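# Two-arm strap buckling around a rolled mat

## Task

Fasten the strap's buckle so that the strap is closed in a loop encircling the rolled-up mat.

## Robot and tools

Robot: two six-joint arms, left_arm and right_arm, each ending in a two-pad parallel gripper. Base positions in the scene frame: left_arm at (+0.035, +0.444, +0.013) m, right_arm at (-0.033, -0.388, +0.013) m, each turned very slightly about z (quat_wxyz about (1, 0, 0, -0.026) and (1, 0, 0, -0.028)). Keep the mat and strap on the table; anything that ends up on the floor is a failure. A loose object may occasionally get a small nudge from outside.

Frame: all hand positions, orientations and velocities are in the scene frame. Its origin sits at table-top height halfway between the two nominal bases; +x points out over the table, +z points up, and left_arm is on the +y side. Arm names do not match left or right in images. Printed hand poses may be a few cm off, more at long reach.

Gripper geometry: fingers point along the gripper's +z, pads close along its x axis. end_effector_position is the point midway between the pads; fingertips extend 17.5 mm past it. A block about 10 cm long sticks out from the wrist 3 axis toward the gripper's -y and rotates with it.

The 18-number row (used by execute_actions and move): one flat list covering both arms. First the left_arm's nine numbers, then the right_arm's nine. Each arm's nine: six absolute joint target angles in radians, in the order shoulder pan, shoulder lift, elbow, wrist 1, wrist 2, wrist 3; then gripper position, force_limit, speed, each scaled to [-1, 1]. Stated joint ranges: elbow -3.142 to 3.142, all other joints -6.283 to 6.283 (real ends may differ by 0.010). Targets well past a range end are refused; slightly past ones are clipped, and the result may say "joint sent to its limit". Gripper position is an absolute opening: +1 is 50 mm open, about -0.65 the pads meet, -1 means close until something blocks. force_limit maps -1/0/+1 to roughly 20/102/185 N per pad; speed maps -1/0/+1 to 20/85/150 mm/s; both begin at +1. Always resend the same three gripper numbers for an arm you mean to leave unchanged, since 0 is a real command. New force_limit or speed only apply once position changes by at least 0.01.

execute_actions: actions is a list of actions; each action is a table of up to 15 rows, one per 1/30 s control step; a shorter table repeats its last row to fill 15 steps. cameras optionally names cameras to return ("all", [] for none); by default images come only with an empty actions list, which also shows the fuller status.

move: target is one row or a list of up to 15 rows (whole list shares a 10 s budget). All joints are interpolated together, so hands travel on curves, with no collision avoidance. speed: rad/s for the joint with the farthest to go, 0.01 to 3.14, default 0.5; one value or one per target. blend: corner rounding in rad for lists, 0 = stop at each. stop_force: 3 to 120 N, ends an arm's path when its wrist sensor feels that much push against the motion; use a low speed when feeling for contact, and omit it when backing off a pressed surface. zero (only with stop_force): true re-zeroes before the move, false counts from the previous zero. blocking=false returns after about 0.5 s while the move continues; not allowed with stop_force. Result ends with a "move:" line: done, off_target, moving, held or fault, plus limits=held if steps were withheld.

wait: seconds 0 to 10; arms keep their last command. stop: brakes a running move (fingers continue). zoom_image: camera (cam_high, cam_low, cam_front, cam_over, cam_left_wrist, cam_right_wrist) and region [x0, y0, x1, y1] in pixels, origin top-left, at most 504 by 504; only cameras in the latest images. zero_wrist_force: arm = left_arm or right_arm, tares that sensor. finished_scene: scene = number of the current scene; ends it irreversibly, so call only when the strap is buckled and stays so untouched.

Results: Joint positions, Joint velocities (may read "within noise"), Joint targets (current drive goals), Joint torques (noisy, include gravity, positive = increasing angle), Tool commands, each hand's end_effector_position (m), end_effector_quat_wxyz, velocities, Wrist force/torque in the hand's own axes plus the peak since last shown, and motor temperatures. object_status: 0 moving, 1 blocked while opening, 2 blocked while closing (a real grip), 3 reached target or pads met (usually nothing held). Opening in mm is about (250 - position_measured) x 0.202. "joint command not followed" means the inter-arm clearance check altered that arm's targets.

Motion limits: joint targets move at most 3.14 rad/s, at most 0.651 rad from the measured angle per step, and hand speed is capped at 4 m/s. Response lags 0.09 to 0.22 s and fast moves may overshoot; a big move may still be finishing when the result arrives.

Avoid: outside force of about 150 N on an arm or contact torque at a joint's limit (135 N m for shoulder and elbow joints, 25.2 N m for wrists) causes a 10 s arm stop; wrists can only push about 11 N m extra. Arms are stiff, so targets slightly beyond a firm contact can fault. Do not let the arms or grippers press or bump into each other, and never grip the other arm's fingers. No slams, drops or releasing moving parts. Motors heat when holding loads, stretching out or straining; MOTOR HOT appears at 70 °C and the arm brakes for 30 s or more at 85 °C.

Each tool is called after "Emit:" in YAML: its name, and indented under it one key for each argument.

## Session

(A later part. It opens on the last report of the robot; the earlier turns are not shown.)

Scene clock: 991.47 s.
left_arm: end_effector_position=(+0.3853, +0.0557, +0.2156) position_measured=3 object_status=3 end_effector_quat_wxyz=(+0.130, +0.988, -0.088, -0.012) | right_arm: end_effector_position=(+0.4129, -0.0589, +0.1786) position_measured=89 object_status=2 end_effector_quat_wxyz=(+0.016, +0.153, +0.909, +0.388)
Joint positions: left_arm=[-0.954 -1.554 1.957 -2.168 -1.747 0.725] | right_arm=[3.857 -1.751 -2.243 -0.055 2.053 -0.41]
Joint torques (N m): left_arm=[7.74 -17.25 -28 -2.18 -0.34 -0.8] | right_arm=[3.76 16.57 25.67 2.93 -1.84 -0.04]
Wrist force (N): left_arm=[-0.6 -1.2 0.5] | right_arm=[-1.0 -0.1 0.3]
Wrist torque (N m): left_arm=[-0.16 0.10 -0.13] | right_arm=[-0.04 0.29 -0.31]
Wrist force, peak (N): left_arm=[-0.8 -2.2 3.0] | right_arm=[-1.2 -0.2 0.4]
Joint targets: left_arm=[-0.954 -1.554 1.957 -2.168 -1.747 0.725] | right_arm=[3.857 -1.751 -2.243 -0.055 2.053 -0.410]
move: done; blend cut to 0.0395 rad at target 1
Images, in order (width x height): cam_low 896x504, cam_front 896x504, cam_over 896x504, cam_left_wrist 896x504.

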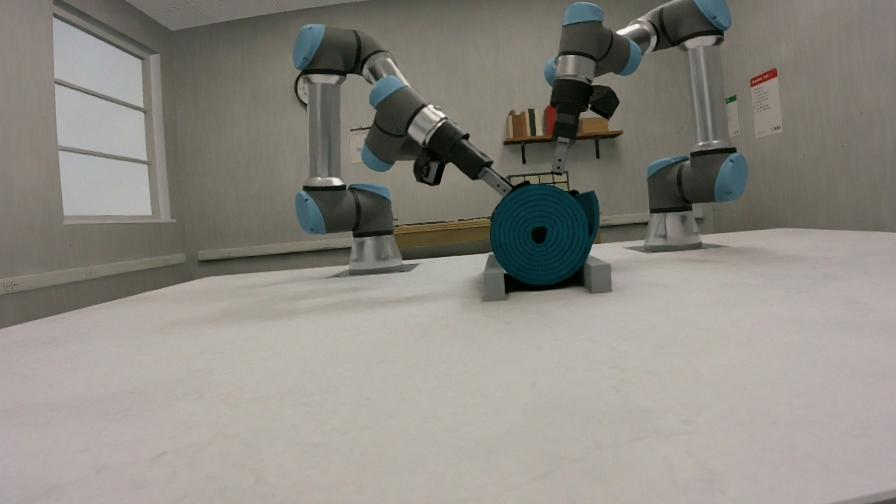

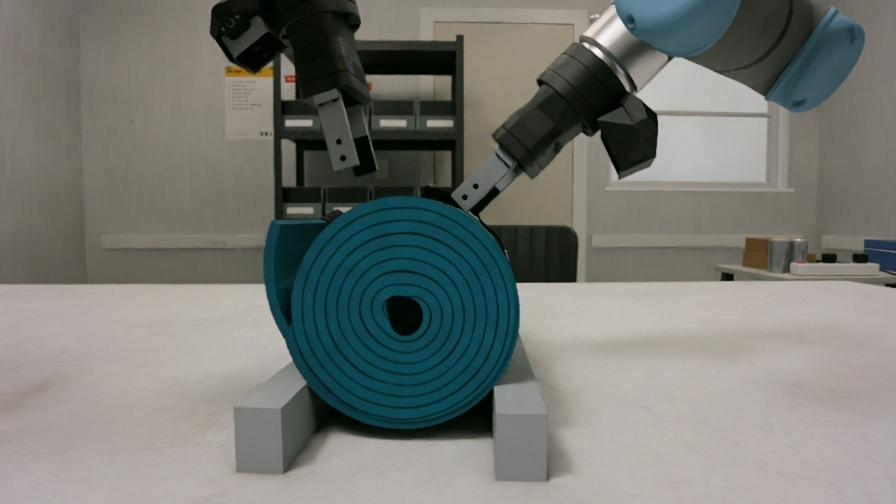

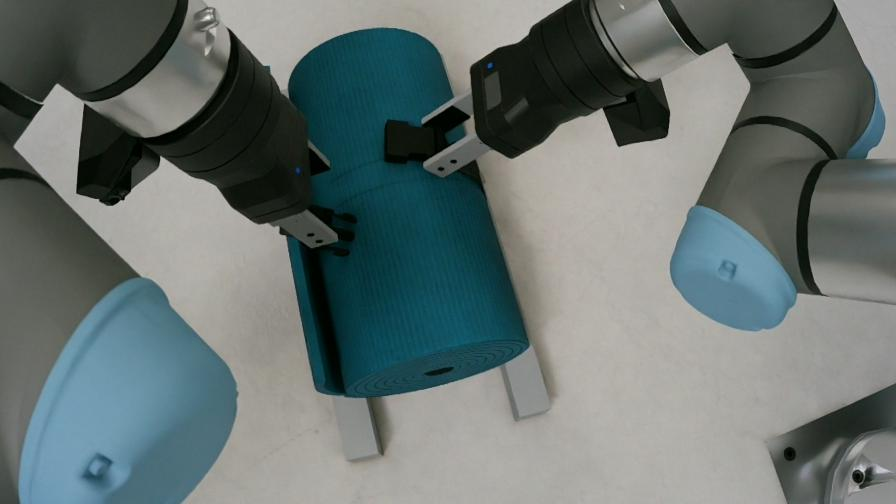

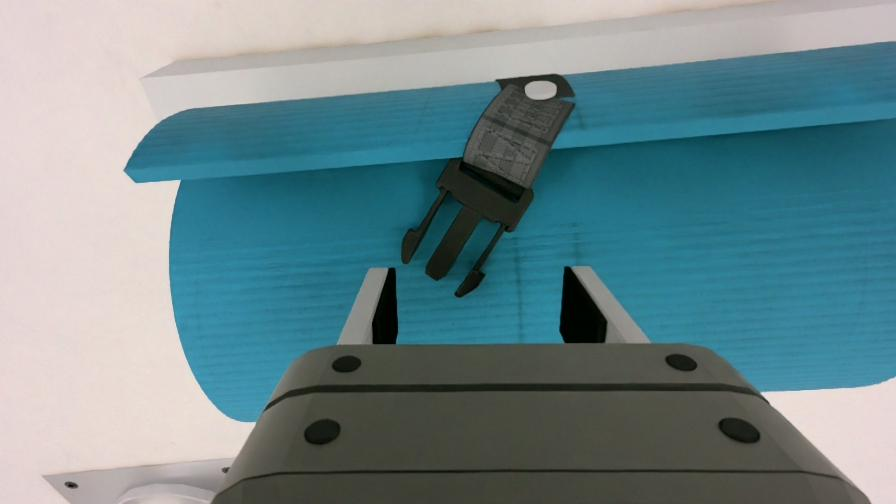

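Emit:
move:
  target: [-0.9094, -1.5401, 1.9733, -2.1672, -1.7766, 0.8927, 1, -0.6, -1, 3.857, -1.751, -2.243, -0.055, 2.053, -0.410, -1, 0, -0.8]
  speed: 0.2

Emit:
move:
  target: [-0.9284, -1.4785, 2.0284, -2.2878, -1.7734, 0.8734, 1, -0.6, -1, 3.857, -1.751, -2.243, -0.055, 2.053, -0.410, -1, 0, -0.8]
  speed: 0.05
  stop_force: 5
  cameras: ["cam_left_wrist", "cam_over", "cam_front", "cam_low"]

Emit:
zoom_image:
  camera: "cam_left_wrist"
  region: [330, 80, 640, 360]

Emit:
zoom_image:
  camera: "cam_over"
  region: [200, 100, 440, 270]

Emit:
zoom_image:
  camera: "cam_front"
  region: [250, 120, 450, 260]

Scene clock: 1032.03 s.
left_arm: end_effector_position=(+0.3923, +0.0727, +0.2012) position_measured=3 object_status=3 end_effector_quat_wxyz=(+0.129, +0.980, -0.148, -0.020) | right_arm: end_effector_position=(+0.4129, -0.0589, +0.1786) position_measured=89 object_status=2 end_effector_quat_wxyz=(+0.016, +0.153, +0.909, +0.388)
Joint positions: left_arm=[-0.909 -1.54 1.973 -2.167 -1.777 0.893] | right_arm=[3.857 -1.751 -2.243 -0.055 2.053 -0.41]
Joint torques (N m): left_arm=[-8.28 -30.57 -29.03 -1.21 1.36 -1.98] | right_arm=[3.52 17.21 25.59 2.89 -1.85 -0.25]
Wrist force (N): left_arm=[-0.6 -1.4 0.4] | right_arm=[-1.1 -0.1 0.1]
Wrist torque (N m): left_arm=[-0.18 0.09 -0.01] | right_arm=[-0.03 0.30 -0.31]
Wrist force, peak (N): left_arm=[-0.4 -1.8 0.7] | right_arm=[-1.2 -0.1 0.6]
Joint targets: left_arm=[-0.909 -1.540 1.973 -2.167 -1.777 0.893] | right_arm=[3.857 -1.751 -2.243 -0.055 2.053 -0.410]
move: done

Scene clock: 1035.03 s.
left_arm: end_effector_position=(+0.3899, +0.0637, +0.1683) position_measured=3 object_status=3 end_effector_quat_wxyz=(+0.129, +0.980, -0.148, -0.019) | right_arm: end_effector_position=(+0.4129, -0.0589, +0.1786) position_measured=89 object_status=2 end_effector_quat_wxyz=(+0.016, +0.153, +0.909, +0.388)
Joint positions: left_arm=[-0.924 -1.491 2.017 -2.263 -1.774 0.877] | right_arm=[3.857 -1.751 -2.243 -0.055 2.053 -0.41]
Joint torques (N m): left_arm=[9.86 -33.56 -26.37 -4.15 -1.98 2.39] | right_arm=[3.53 16.82 25.18 2.98 -1.81 -0.25]
Wrist force (N): left_arm=[-0.4 -0.5 -5.3] | right_arm=[-1.1 -0.1 0.2]
Wrist torque (N m): left_arm=[-0.20 0.27 0.00] | right_arm=[-0.03 0.30 -0.31]
Wrist force, peak (N): left_arm=[-2.5 -1.3 -16.0] | right_arm=[-1.2 -0.2 0.4]
Joint targets: left_arm=[-0.924 -1.491 2.017 -2.263 -1.774 0.877] | right_arm=[3.857 -1.751 -2.243 -0.055 2.053 -0.410]
move: contact (left_arm); left_arm: the wrist 1 is farthest, 0.025 rad from its target
Images, in order (width x height): cam_low 896x504, cam_front 896x504, cam_over 896x504, cam_left_wrist 896x504.

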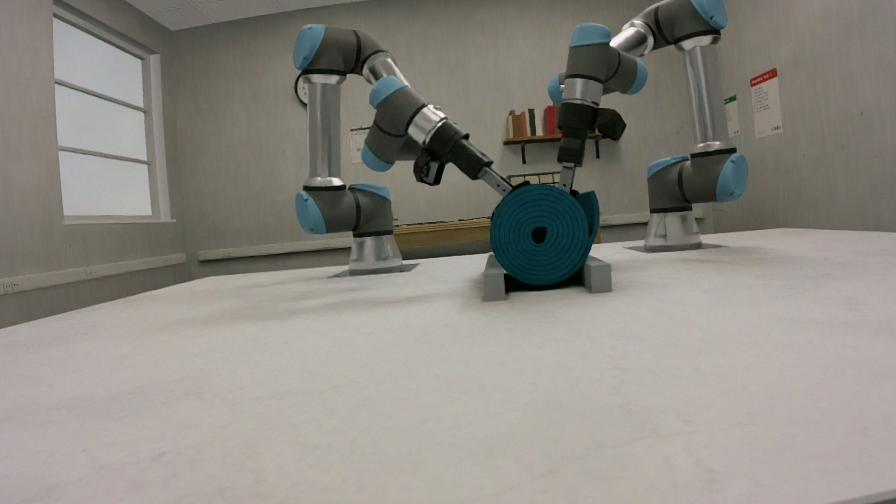

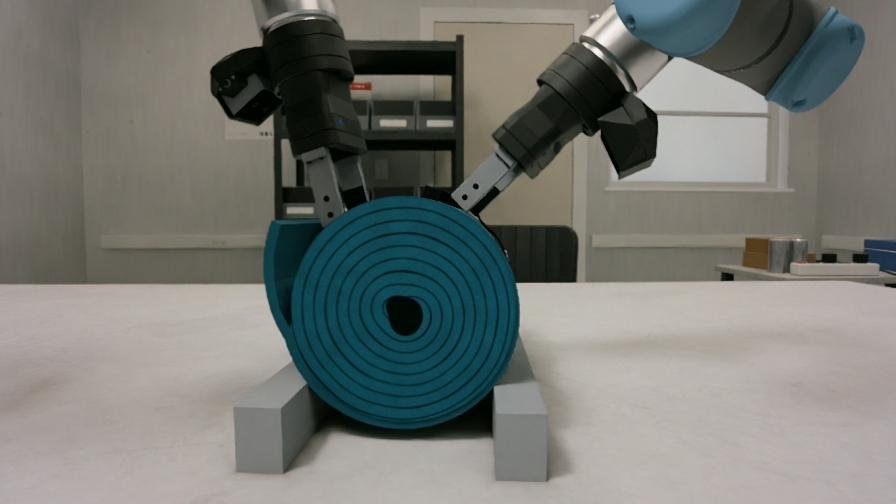

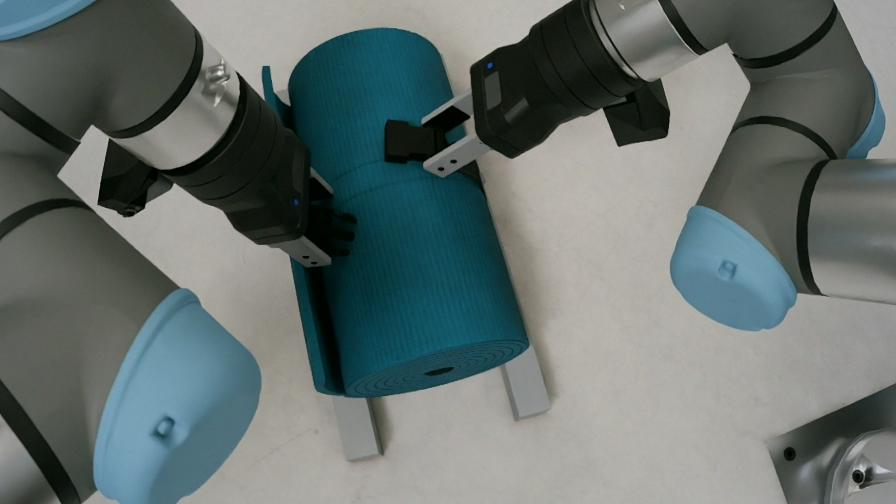

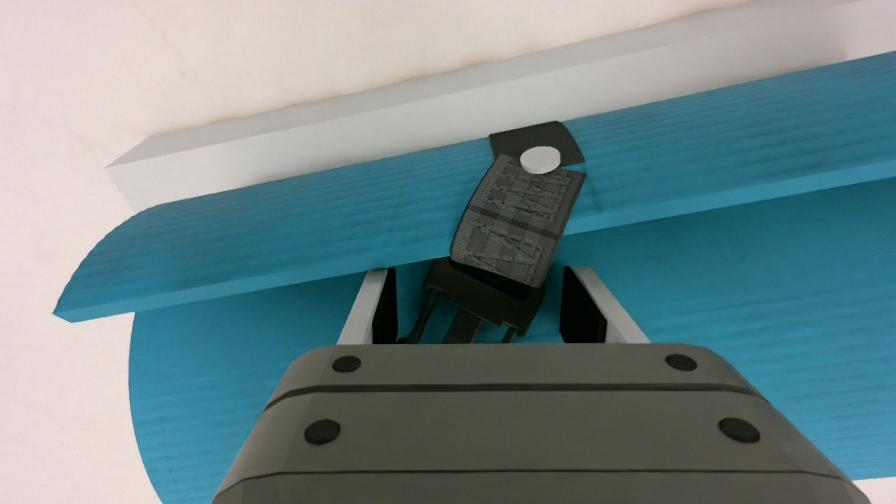

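Scaled by 1.626.

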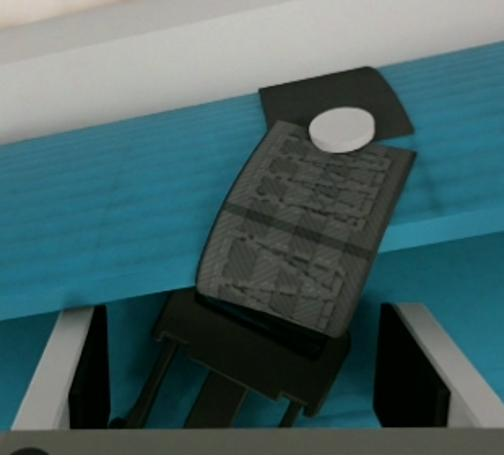

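Scaled by 2.100.

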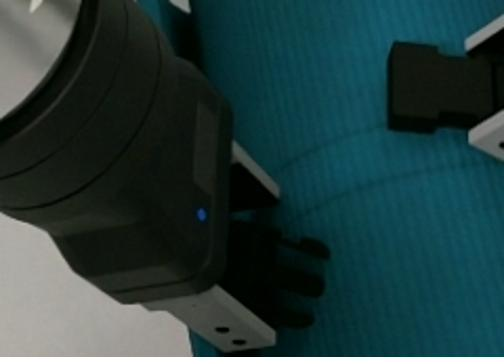

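Scaled by 2.520.

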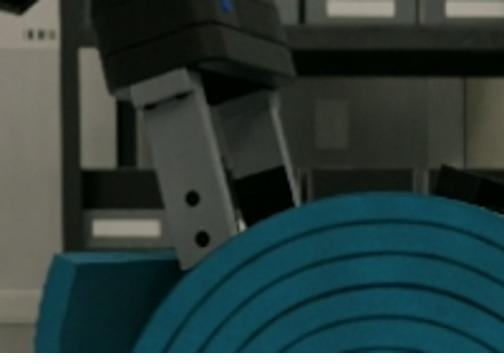

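Emit:
move:
  target: [-0.922, -1.496, 2.014, -2.255, -1.774, 0.879, 0.74, -1, -1, 3.857, -1.751, -2.243, -0.055, 2.053, -0.410, -1, 0, -0.8]
  speed: 0.1
  cameras: ["cam_left_wrist"]

Emit:
move:
  target: [-0.9445, -1.5086, 2.0489, -2.3496, -1.6801, 0.4215, 0.74, -1, -1, 3.857, -1.751, -2.243, -0.055, 2.053, -0.410, -1, 0, -0.8]
  speed: 0.12
  stop_force: 20
  cameras: ["cam_left_wrist", "cam_over", "cam_front"]

Emit:
zoom_image:
  camera: "cam_left_wrist"
  region: [330, 80, 640, 360]

Emit:
zoom_image:
  camera: "cam_over"
  region: [200, 100, 440, 270]

Scene clock: 1085.10 s.
left_arm: end_effector_position=(+0.3905, +0.0650, +0.1711) position_measured=42 object_status=3 end_effector_quat_wxyz=(+0.129, +0.980, -0.148, -0.019) | right_arm: end_effector_position=(+0.4129, -0.0589, +0.1786) position_measured=89 object_status=2 end_effector_quat_wxyz=(+0.016, +0.153, +0.909, +0.388)
Joint positions: left_arm=[-0.922 -1.496 2.014 -2.255 -1.774 0.879] | right_arm=[3.857 -1.751 -2.243 -0.055 2.053 -0.41]
Joint torques (N m): left_arm=[5.51 -29.09 -26.33 -2.6 0.73 1.95] | right_arm=[3.26 17.17 25.13 3.1 -1.74 -0.36]
Wrist force (N): left_arm=[-0.4 -1.2 0.3] | right_arm=[-1.1 -0.4 0.2]
Wrist torque (N m): left_arm=[-0.15 0.07 -0.14] | right_arm=[-0.08 0.29 -0.32]
Wrist force, peak (N): left_arm=[-0.4 -0.4 -6.0] | right_arm=[-1.3 -0.2 0.3]
Joint targets: left_arm=[-0.922 -1.496 2.014 -2.255 -1.774 0.879] | right_arm=[3.857 -1.751 -2.243 -0.055 2.053 -0.410]
move: done
Images, in order (width x height): cam_left_wrist 896x504.

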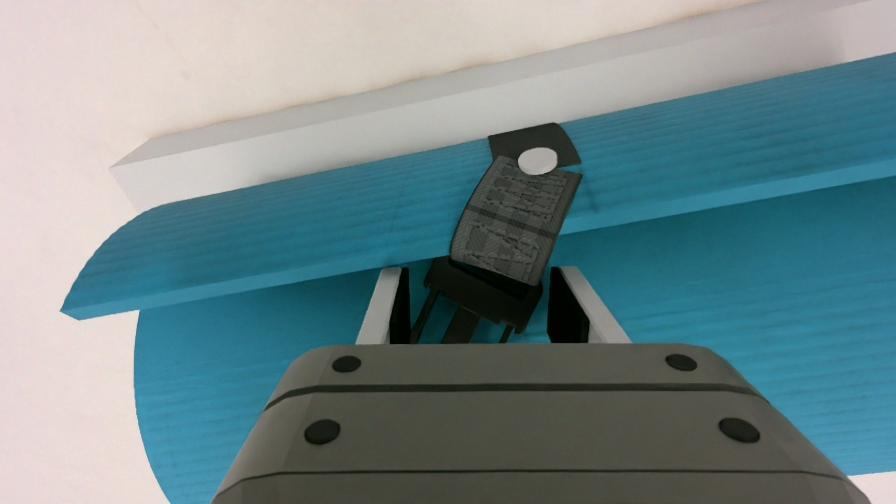

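Scene clock: 1088.93 s.
left_arm: end_effector_position=(+0.4024, +0.0641, +0.1707) position_measured=42 object_status=3 end_effector_quat_wxyz=(+0.128, +0.992, +0.016, +0.002) | right_arm: end_effector_position=(+0.4129, -0.0589, +0.1786) position_measured=89 object_status=2 end_effector_quat_wxyz=(+0.016, +0.153, +0.909, +0.388)
Joint positions: left_arm=[-0.939 -1.506 2.04 -2.327 -1.703 0.532] | right_arm=[3.857 -1.751 -2.243 -0.055 2.053 -0.41]
Joint torques (N m): left_arm=[0.32 -4.68 -28.83 -3.84 -3.07 -3] | right_arm=[3.12 17.25 25.72 3.04 -1.78 -0.42]
Wrist force (N): left_arm=[-5.2 -26.0 -34.7] | right_arm=[-1.0 0.0 0.3]
Wrist torque (N m): left_arm=[-0.38 -0.87 0.53] | right_arm=[-0.02 0.29 -0.32]
Wrist force, peak (N): left_arm=[-11.4 -30.4 -40.8] | right_arm=[-1.2 0.0 0.4]
Joint targets: left_arm=[-0.939 -1.506 2.040 -2.327 -1.703 0.532] | right_arm=[3.857 -1.751 -2.243 -0.055 2.053 -0.410]
move: contact (left_arm); left_arm: the wrist 3 is farthest, 0.111 rad from its target
Images, in order (width x height): cam_front 896x504, cam_over 896x504, cam_left_wrist 896x504.

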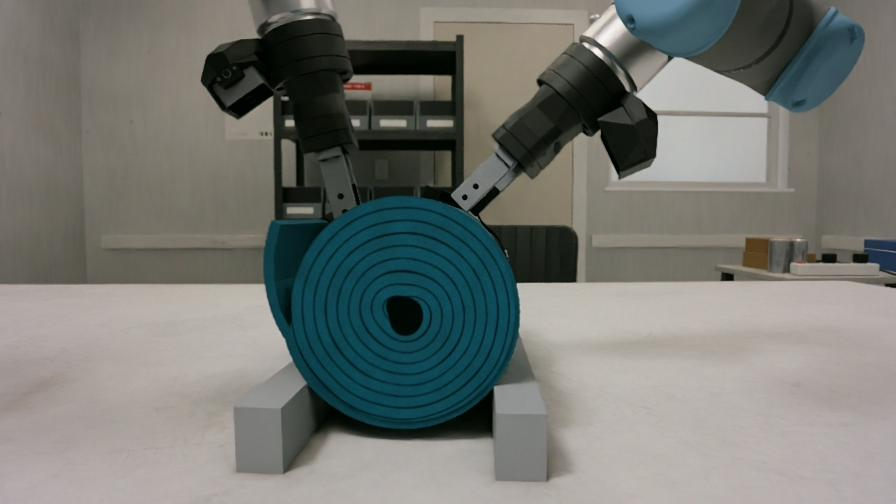

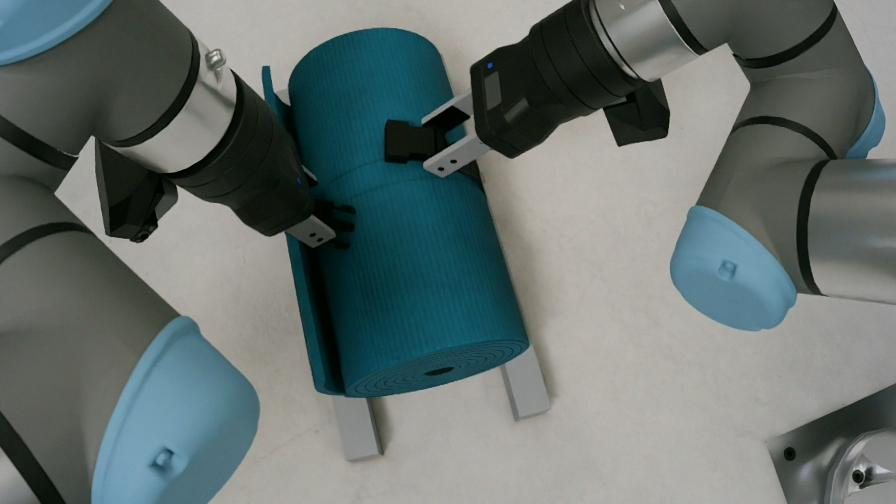

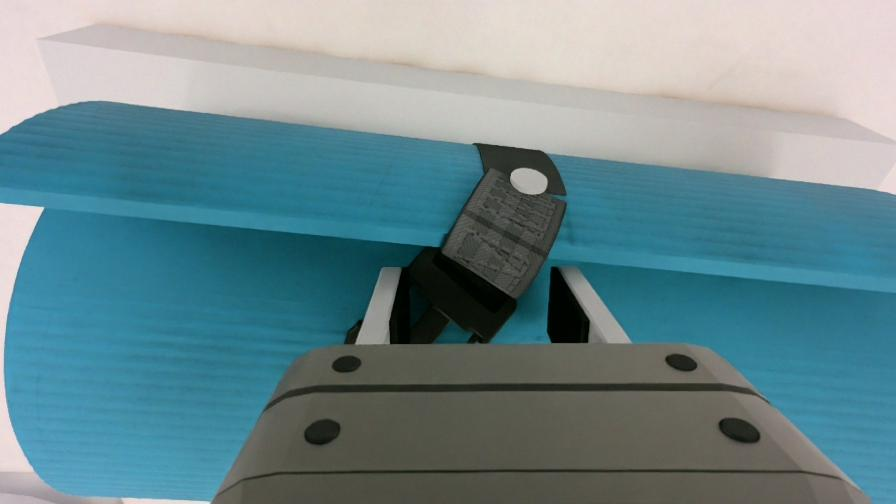

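Scaled by 1.626.

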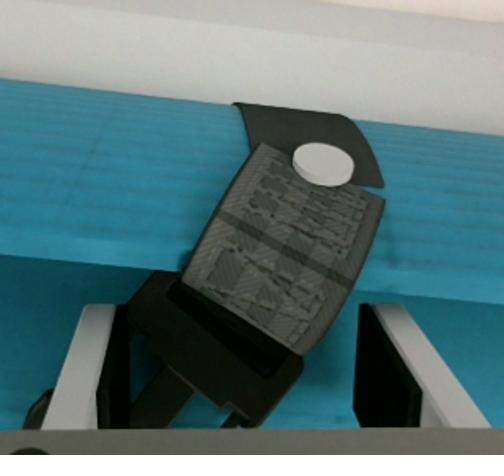

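Scaled by 2.100.

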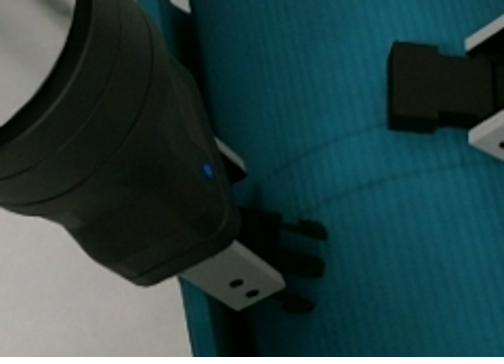

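Emit:
move:
  target: [-0.9537, -1.5543, 1.9567, -2.1682, -1.7468, 0.7252, 0.74, -1, -1, 3.857, -1.751, -2.243, -0.055, 2.053, -0.410, -1, 0, -0.8]
  speed: 0.15
  cameras: ["cam_left_wrist", "cam_over", "cam_low"]

Emit:
zoom_image:
  camera: "cam_left_wrist"
  region: [330, 80, 640, 360]

Emit:
zoom_image:
  camera: "cam_low"
  region: [480, 145, 620, 225]

Scene clock: 1121.77 s.
left_arm: end_effector_position=(+0.3853, +0.0556, +0.2157) position_measured=42 object_status=3 end_effector_quat_wxyz=(+0.130, +0.988, -0.088, -0.012) | right_arm: end_effector_position=(+0.4129, -0.0589, +0.1786) position_measured=89 object_status=2 end_effector_quat_wxyz=(+0.016, +0.153, +0.909, +0.388)
Joint positions: left_arm=[-0.954 -1.554 1.957 -2.168 -1.747 0.725] | right_arm=[3.857 -1.751 -2.243 -0.055 2.053 -0.41]
Joint torques (N m): left_arm=[2.16 -18.85 -17.45 -5.64 1.35 -2.49] | right_arm=[3.3 17.14 25.27 3.14 -1.64 -0.43]
Wrist force (N): left_arm=[-1.0 -0.7 0.4] | right_arm=[-1.0 -0.1 0.2]
Wrist torque (N m): left_arm=[-0.08 0.16 -0.04] | right_arm=[-0.03 0.30 -0.31]
Wrist force, peak (N): left_arm=[-5.4 -26.2 -35.2] | right_arm=[-1.3 -0.2 0.4]
Joint targets: left_arm=[-0.954 -1.554 1.957 -2.168 -1.747 0.725] | right_arm=[3.857 -1.751 -2.243 -0.055 2.053 -0.410]
move: done
Images, in order (width x height): cam_low 896x504, cam_over 896x504, cam_left_wrist 896x504.

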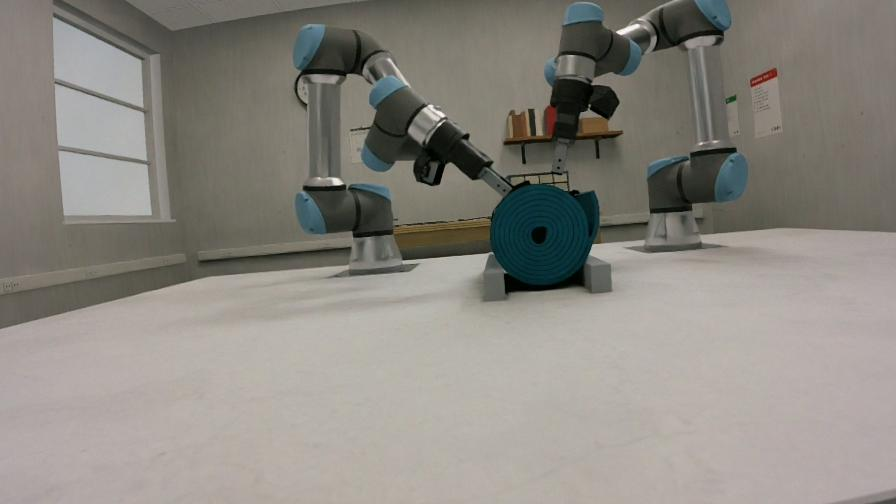

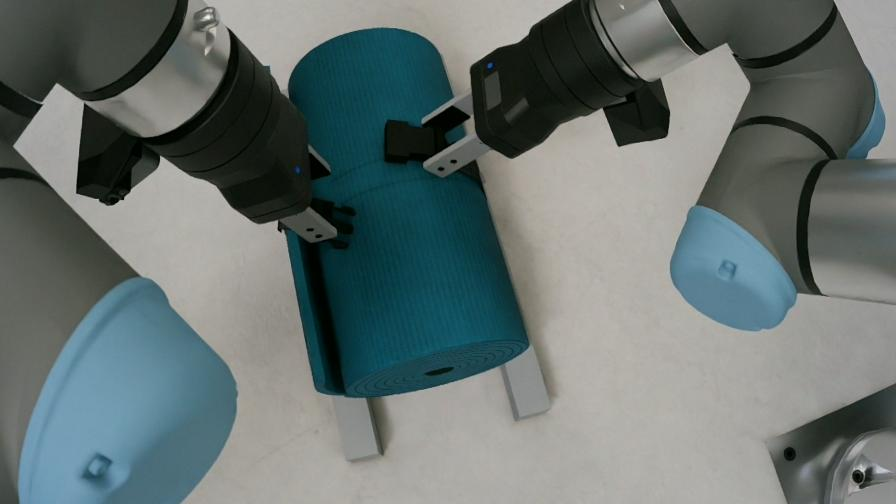

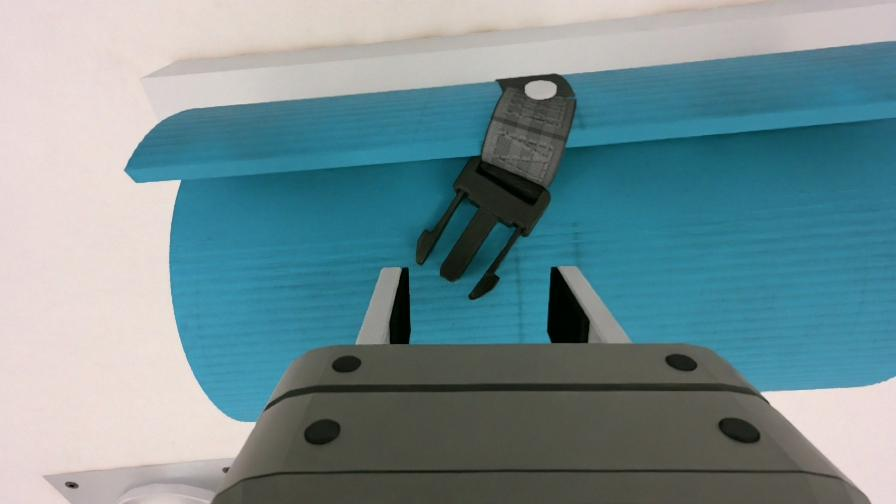

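Scaled by 1.626.

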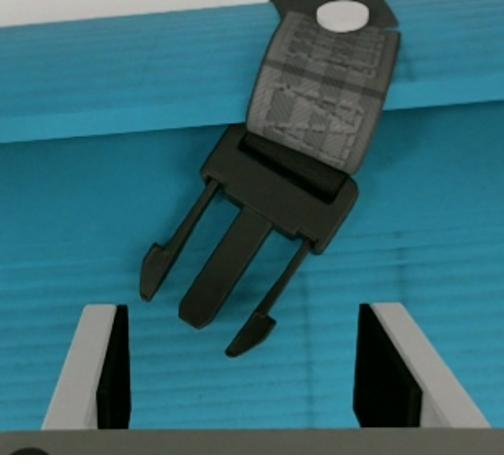

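Scaled by 3.600.

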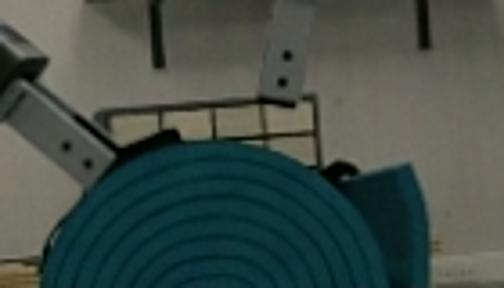

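Emit:
move:
  target:
    - [-0.8609, -1.4857, 1.8207, -1.9058, -1.5708, 0.7481, -1, -1, -1, 3.857, -1.751, -2.243, -0.055, 2.053, -0.410, -1, 0, -0.8]
    - [-0.8609, -1.4289, 1.9165, -2.0584, -1.5708, 0.7481, -1, -1, -1, 3.857, -1.751, -2.243, -0.055, 2.053, -0.410, -1, 0, -0.8]
  speed: 0.3
  blend: [0.03, 0]
  cameras: ["cam_left_wrist"]

Emit:
move:
  target: [-0.9173, -1.3571, 1.8292, -2.0429, -1.5708, 0.6917, -1, -1, -1, 3.857, -1.751, -2.243, -0.055, 2.053, -0.410, -1, 0, -0.8]
  speed: 0.05
  stop_force: 25
  cameras: ["cam_left_wrist", "cam_over", "cam_front", "cam_low"]

Emit:
zoom_image:
  camera: "cam_left_wrist"
  region: [280, 40, 620, 350]

Emit:
zoom_image:
  camera: "cam_over"
  region: [200, 100, 440, 270]

Emit:
zoom_image:
  camera: "cam_front"
  region: [250, 120, 450, 260]

Emit:
zoom_image:
  camera: "cam_low"
  region: [480, 145, 620, 225]

Scene clock: 1146.47 s.
left_arm: end_effector_position=(+0.4503, +0.1245, +0.1531) position_measured=251 object_status=3 end_effector_quat_wxyz=(+0.000, +0.999, -0.045, +0.000) | right_arm: end_effector_position=(+0.4129, -0.0589, +0.1786) position_measured=89 object_status=2 end_effector_quat_wxyz=(+0.016, +0.153, +0.909, +0.388)
Joint positions: left_arm=[-0.861 -1.429 1.916 -2.058 -1.571 0.748] | right_arm=[3.857 -1.751 -2.243 -0.055 2.053 -0.41]
Joint torques (N m): left_arm=[-7.97 -40.11 -18.78 -4.82 -0.47 -2.41] | right_arm=[2.97 17.02 25.61 3.14 -1.48 -0.44]
Wrist force (N): left_arm=[-0.9 0.1 0.2] | right_arm=[-1.0 -0.2 0.2]
Wrist torque (N m): left_arm=[0.04 0.12 -0.08] | right_arm=[-0.05 0.28 -0.31]
Wrist force, peak (N): left_arm=[-1.2 0.0 1.8] | right_arm=[-1.2 -0.1 0.4]
Joint targets: left_arm=[-0.861 -1.429 1.917 -2.058 -1.571 0.748] | right_arm=[3.857 -1.751 -2.243 -0.055 2.053 -0.410]
move: done
Images, in order (width x height): cam_left_wrist 896x504.

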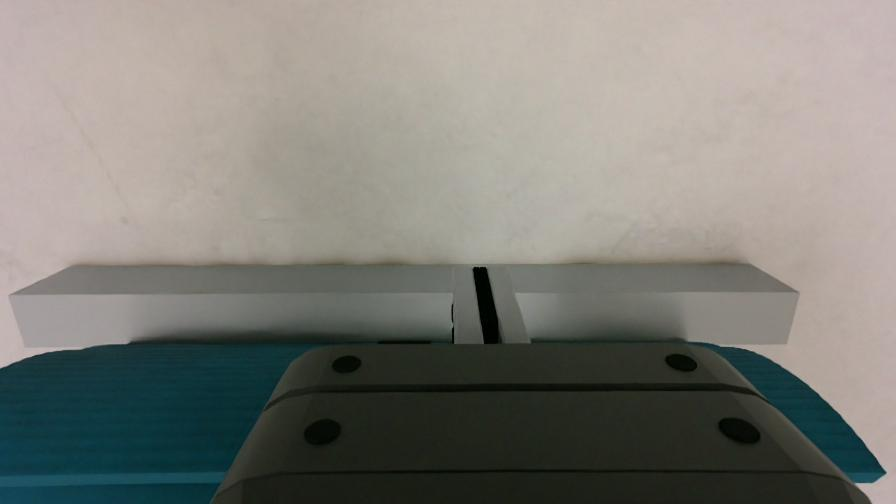

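Scene clock: 1148.80 s.
left_arm: end_effector_position=(+0.4506, +0.0812, +0.1532) position_measured=251 object_status=3 end_effector_quat_wxyz=(+0.000, +0.999, -0.045, +0.000) | right_arm: end_effector_position=(+0.4129, -0.0589, +0.1786) position_measured=89 object_status=2 end_effector_quat_wxyz=(+0.016, +0.153, +0.909, +0.388)
Joint positions: left_arm=[-0.91 -1.367 1.841 -2.045 -1.571 0.699] | right_arm=[3.857 -1.751 -2.243 -0.055 2.053 -0.41]
Joint torques (N m): left_arm=[0.78 -25.99 -27.12 -8.06 -4.08 1.55] | right_arm=[3.41 17.37 25.64 3.24 -1.53 -0.41]
Wrist force (N): left_arm=[-3.9 -19.7 -14.6] | right_arm=[-1.0 -0.2 0.3]
Wrist torque (N m): left_arm=[-0.12 0.09 0.01] | right_arm=[-0.04 0.29 -0.31]
Wrist force, peak (N): left_arm=[-6.0 -28.4 -17.4] | right_arm=[-1.3 -0.2 0.2]
Joint targets: left_arm=[-0.910 -1.366 1.841 -2.045 -1.571 0.699] | right_arm=[3.857 -1.751 -2.243 -0.055 2.053 -0.410]
move: contact (left_arm); left_arm: the elbow is farthest, 0.011 rad from its target
Images, in order (width x height): cam_low 896x504, cam_front 896x504, cam_over 896x504, cam_left_wrist 896x504.

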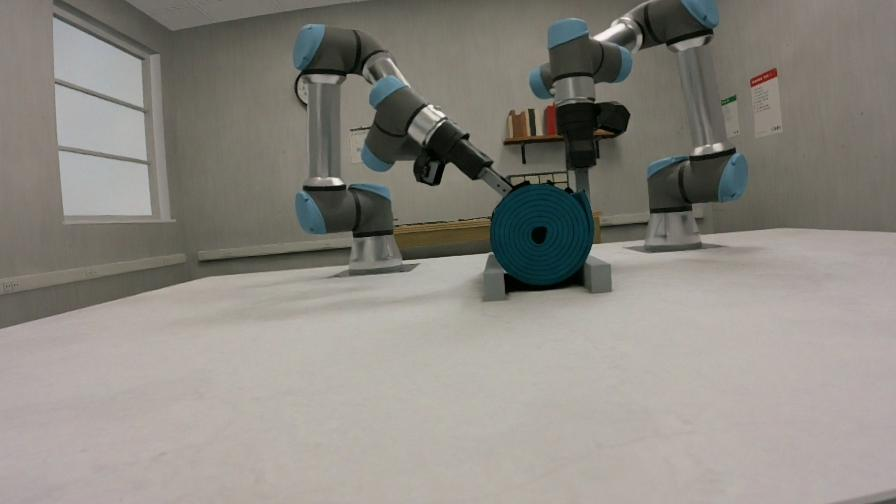

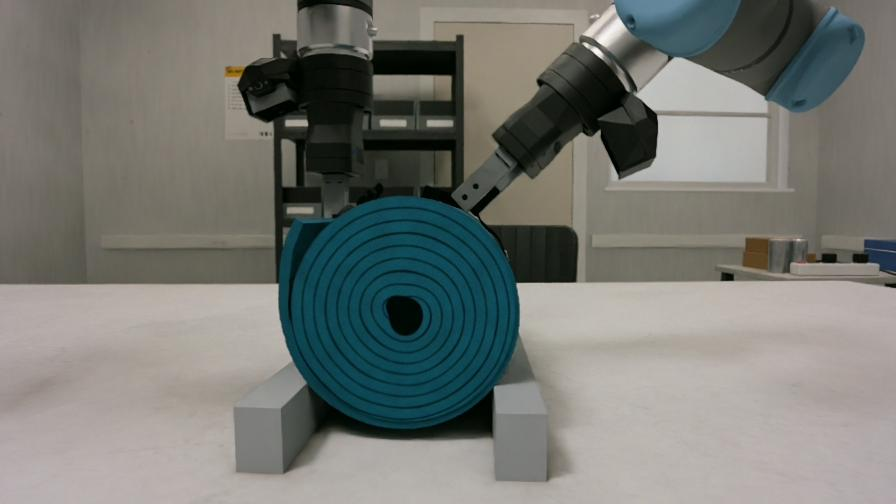

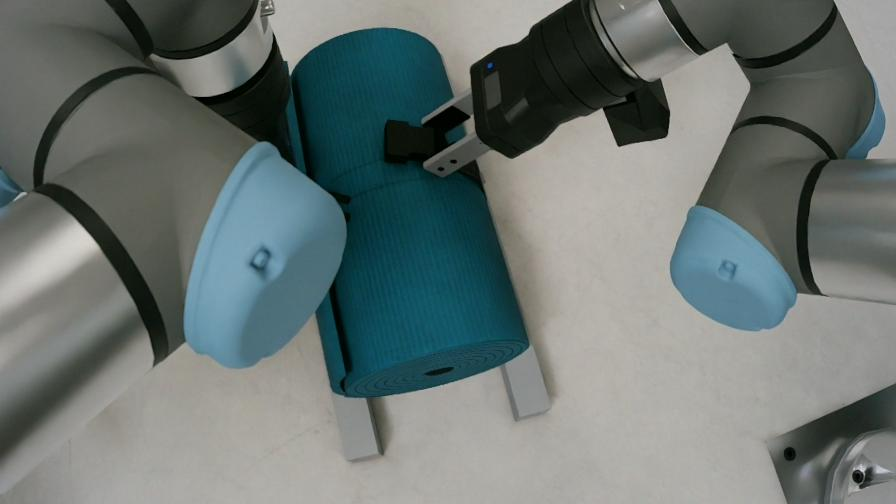

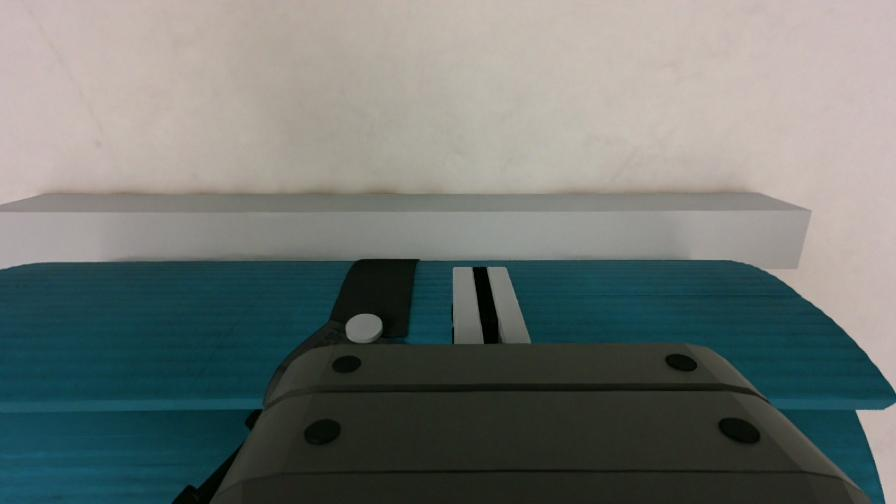

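Scaled by 1.482.

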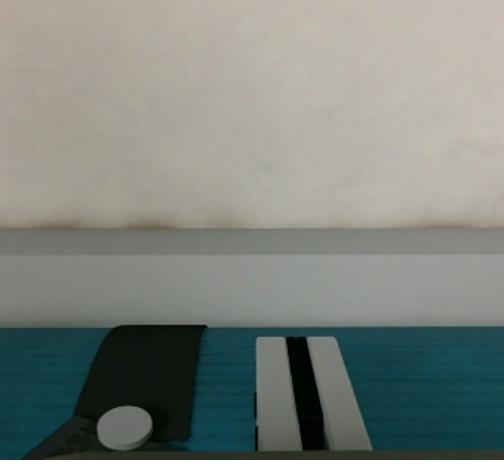

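Scaled by 2.100.

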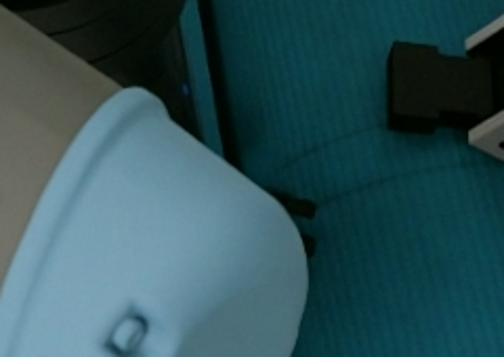

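Scaled by 2.520.

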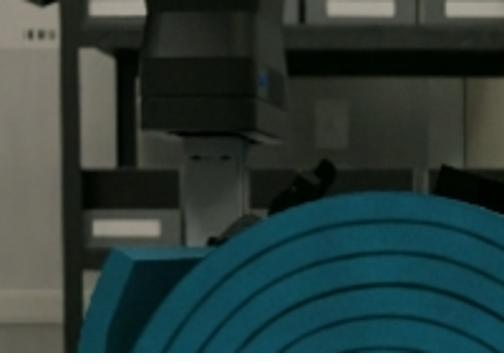

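Scaled by 3.600.

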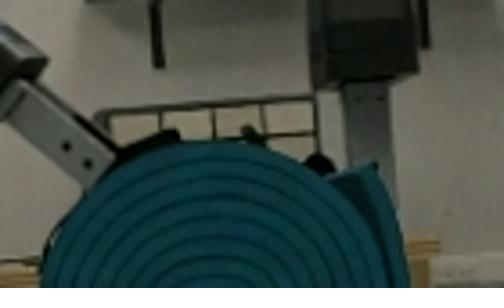

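Emit:
move:
  target:
    - [-0.910, -1.366, 1.841, -2.045, -1.571, 0.699, -1, -1, -1, 3.857, -1.751, -2.243, -0.055, 2.053, -0.410, 1, 0, -0.8]
    - [-0.8609, -1.4289, 1.9165, -2.0584, -1.5708, 0.7481, -1, -1, -1, 3.8328, -1.6985, -2.2499, -0.1117, 2.0680, -0.4319, 1, 0, -0.8]
    - [-0.8609, -1.4857, 1.8207, -1.9058, -1.5708, 0.7481, -1, -1, -1, 3.8327, -1.5232, -2.1031, -0.5391, 2.0218, -0.4801, 1, 0, -0.8]
    - [-0.6901, -1.5759, 2.1131, -2.4636, -2.1220, 0.9540, 1, -1, 0, 3.8327, -1.5232, -2.1031, -0.5391, 2.0218, -0.4801, -1, -0.8, 0]
  speed: 0.3
  blend: [0, 0.02, 0.03, 0]
  cameras: ["cam_left_wrist", "cam_over", "cam_front", "cam_low"]

Scene clock: 1202.83 s.
left_arm: end_effector_position=(+0.4060, +0.1005, +0.2273) position_measured=3 object_status=3 end_effector_quat_wxyz=(+0.315, +0.942, -0.107, -0.036) | right_arm: end_effector_position=(+0.4082, -0.0881, +0.2697) position_measured=251 object_status=3 end_effector_quat_wxyz=(+0.008, +0.153, +0.928, +0.340)
Joint positions: left_arm=[-0.69 -1.576 2.113 -2.464 -2.122 0.954] | right_arm=[3.833 -1.523 -2.103 -0.539 2.022 -0.48]
Joint torques (N m): left_arm=[-7.12 -16.17 -22.92 -5.78 -2.75 -2.63] | right_arm=[-6.28 10.24 13.05 2.58 3.45 1.09]
Wrist force (N): left_arm=[-1.0 -1.1 0.7] | right_arm=[-0.8 -0.1 0.3]
Wrist torque (N m): left_arm=[-0.13 0.22 -0.15] | right_arm=[-0.02 0.20 -0.24]
Wrist force, peak (N): left_arm=[-3.8 -20.0 -14.8] | right_arm=[-1.2 -0.1 1.5]
Joint targets: left_arm=[-0.690 -1.576 2.113 -2.464 -2.122 0.954] | right_arm=[3.833 -1.523 -2.103 -0.539 2.022 -0.480]
move: done
Images, in order (width x height): cam_low 896x504, cam_front 896x504, cam_over 896x504, cam_left_wrist 896x504.

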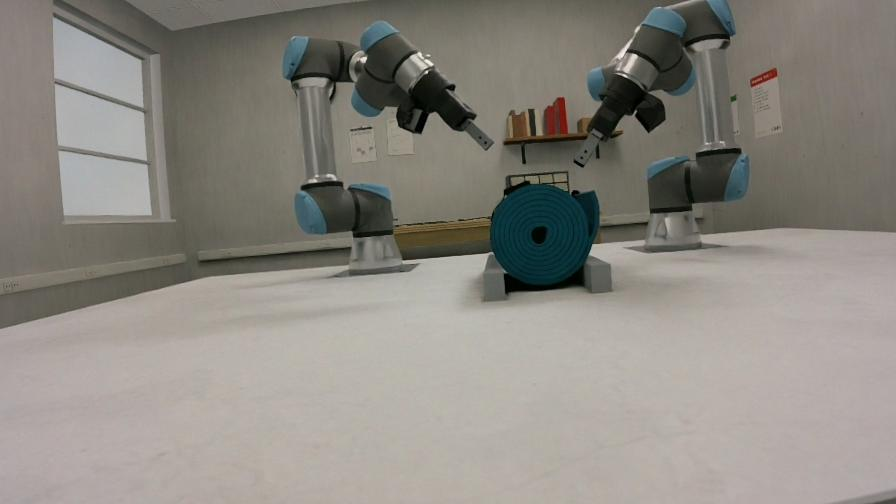

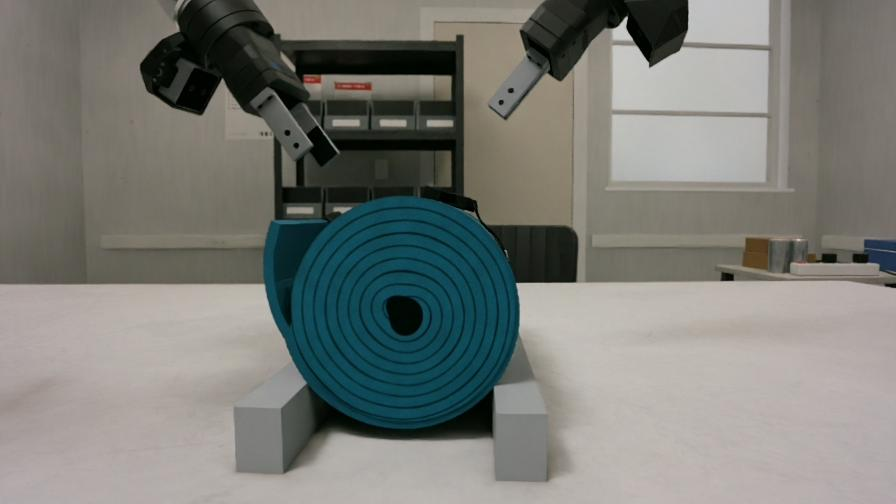

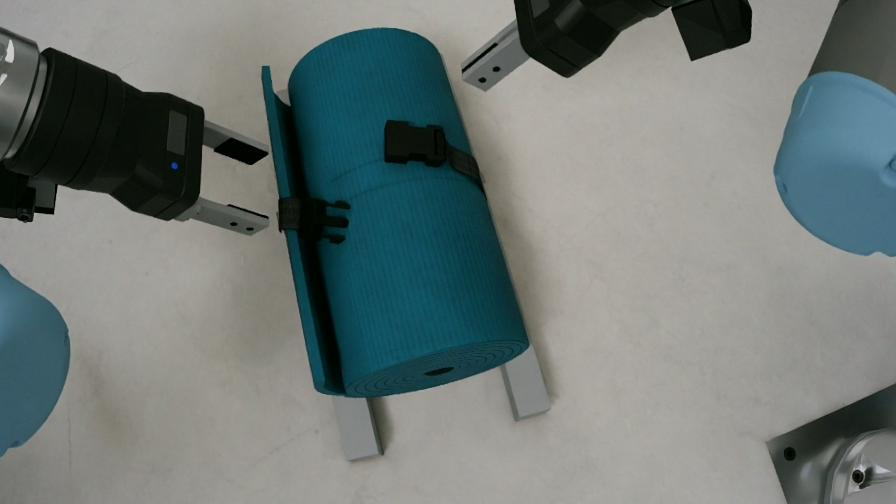

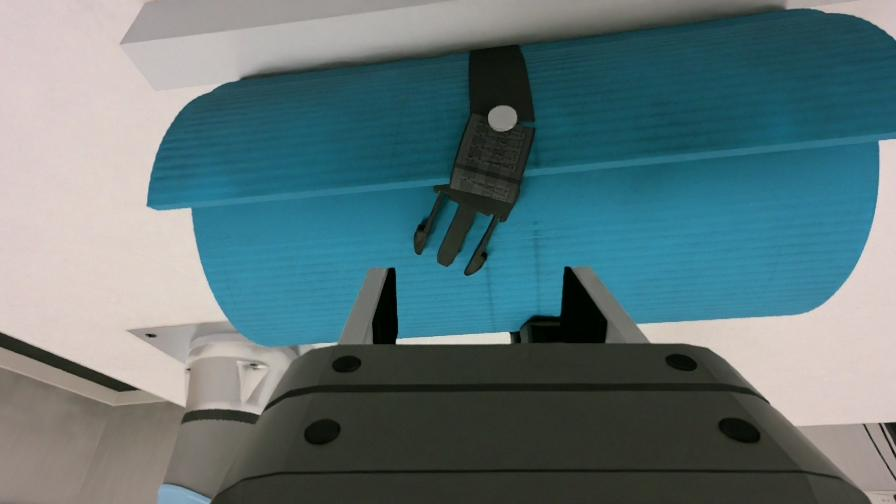

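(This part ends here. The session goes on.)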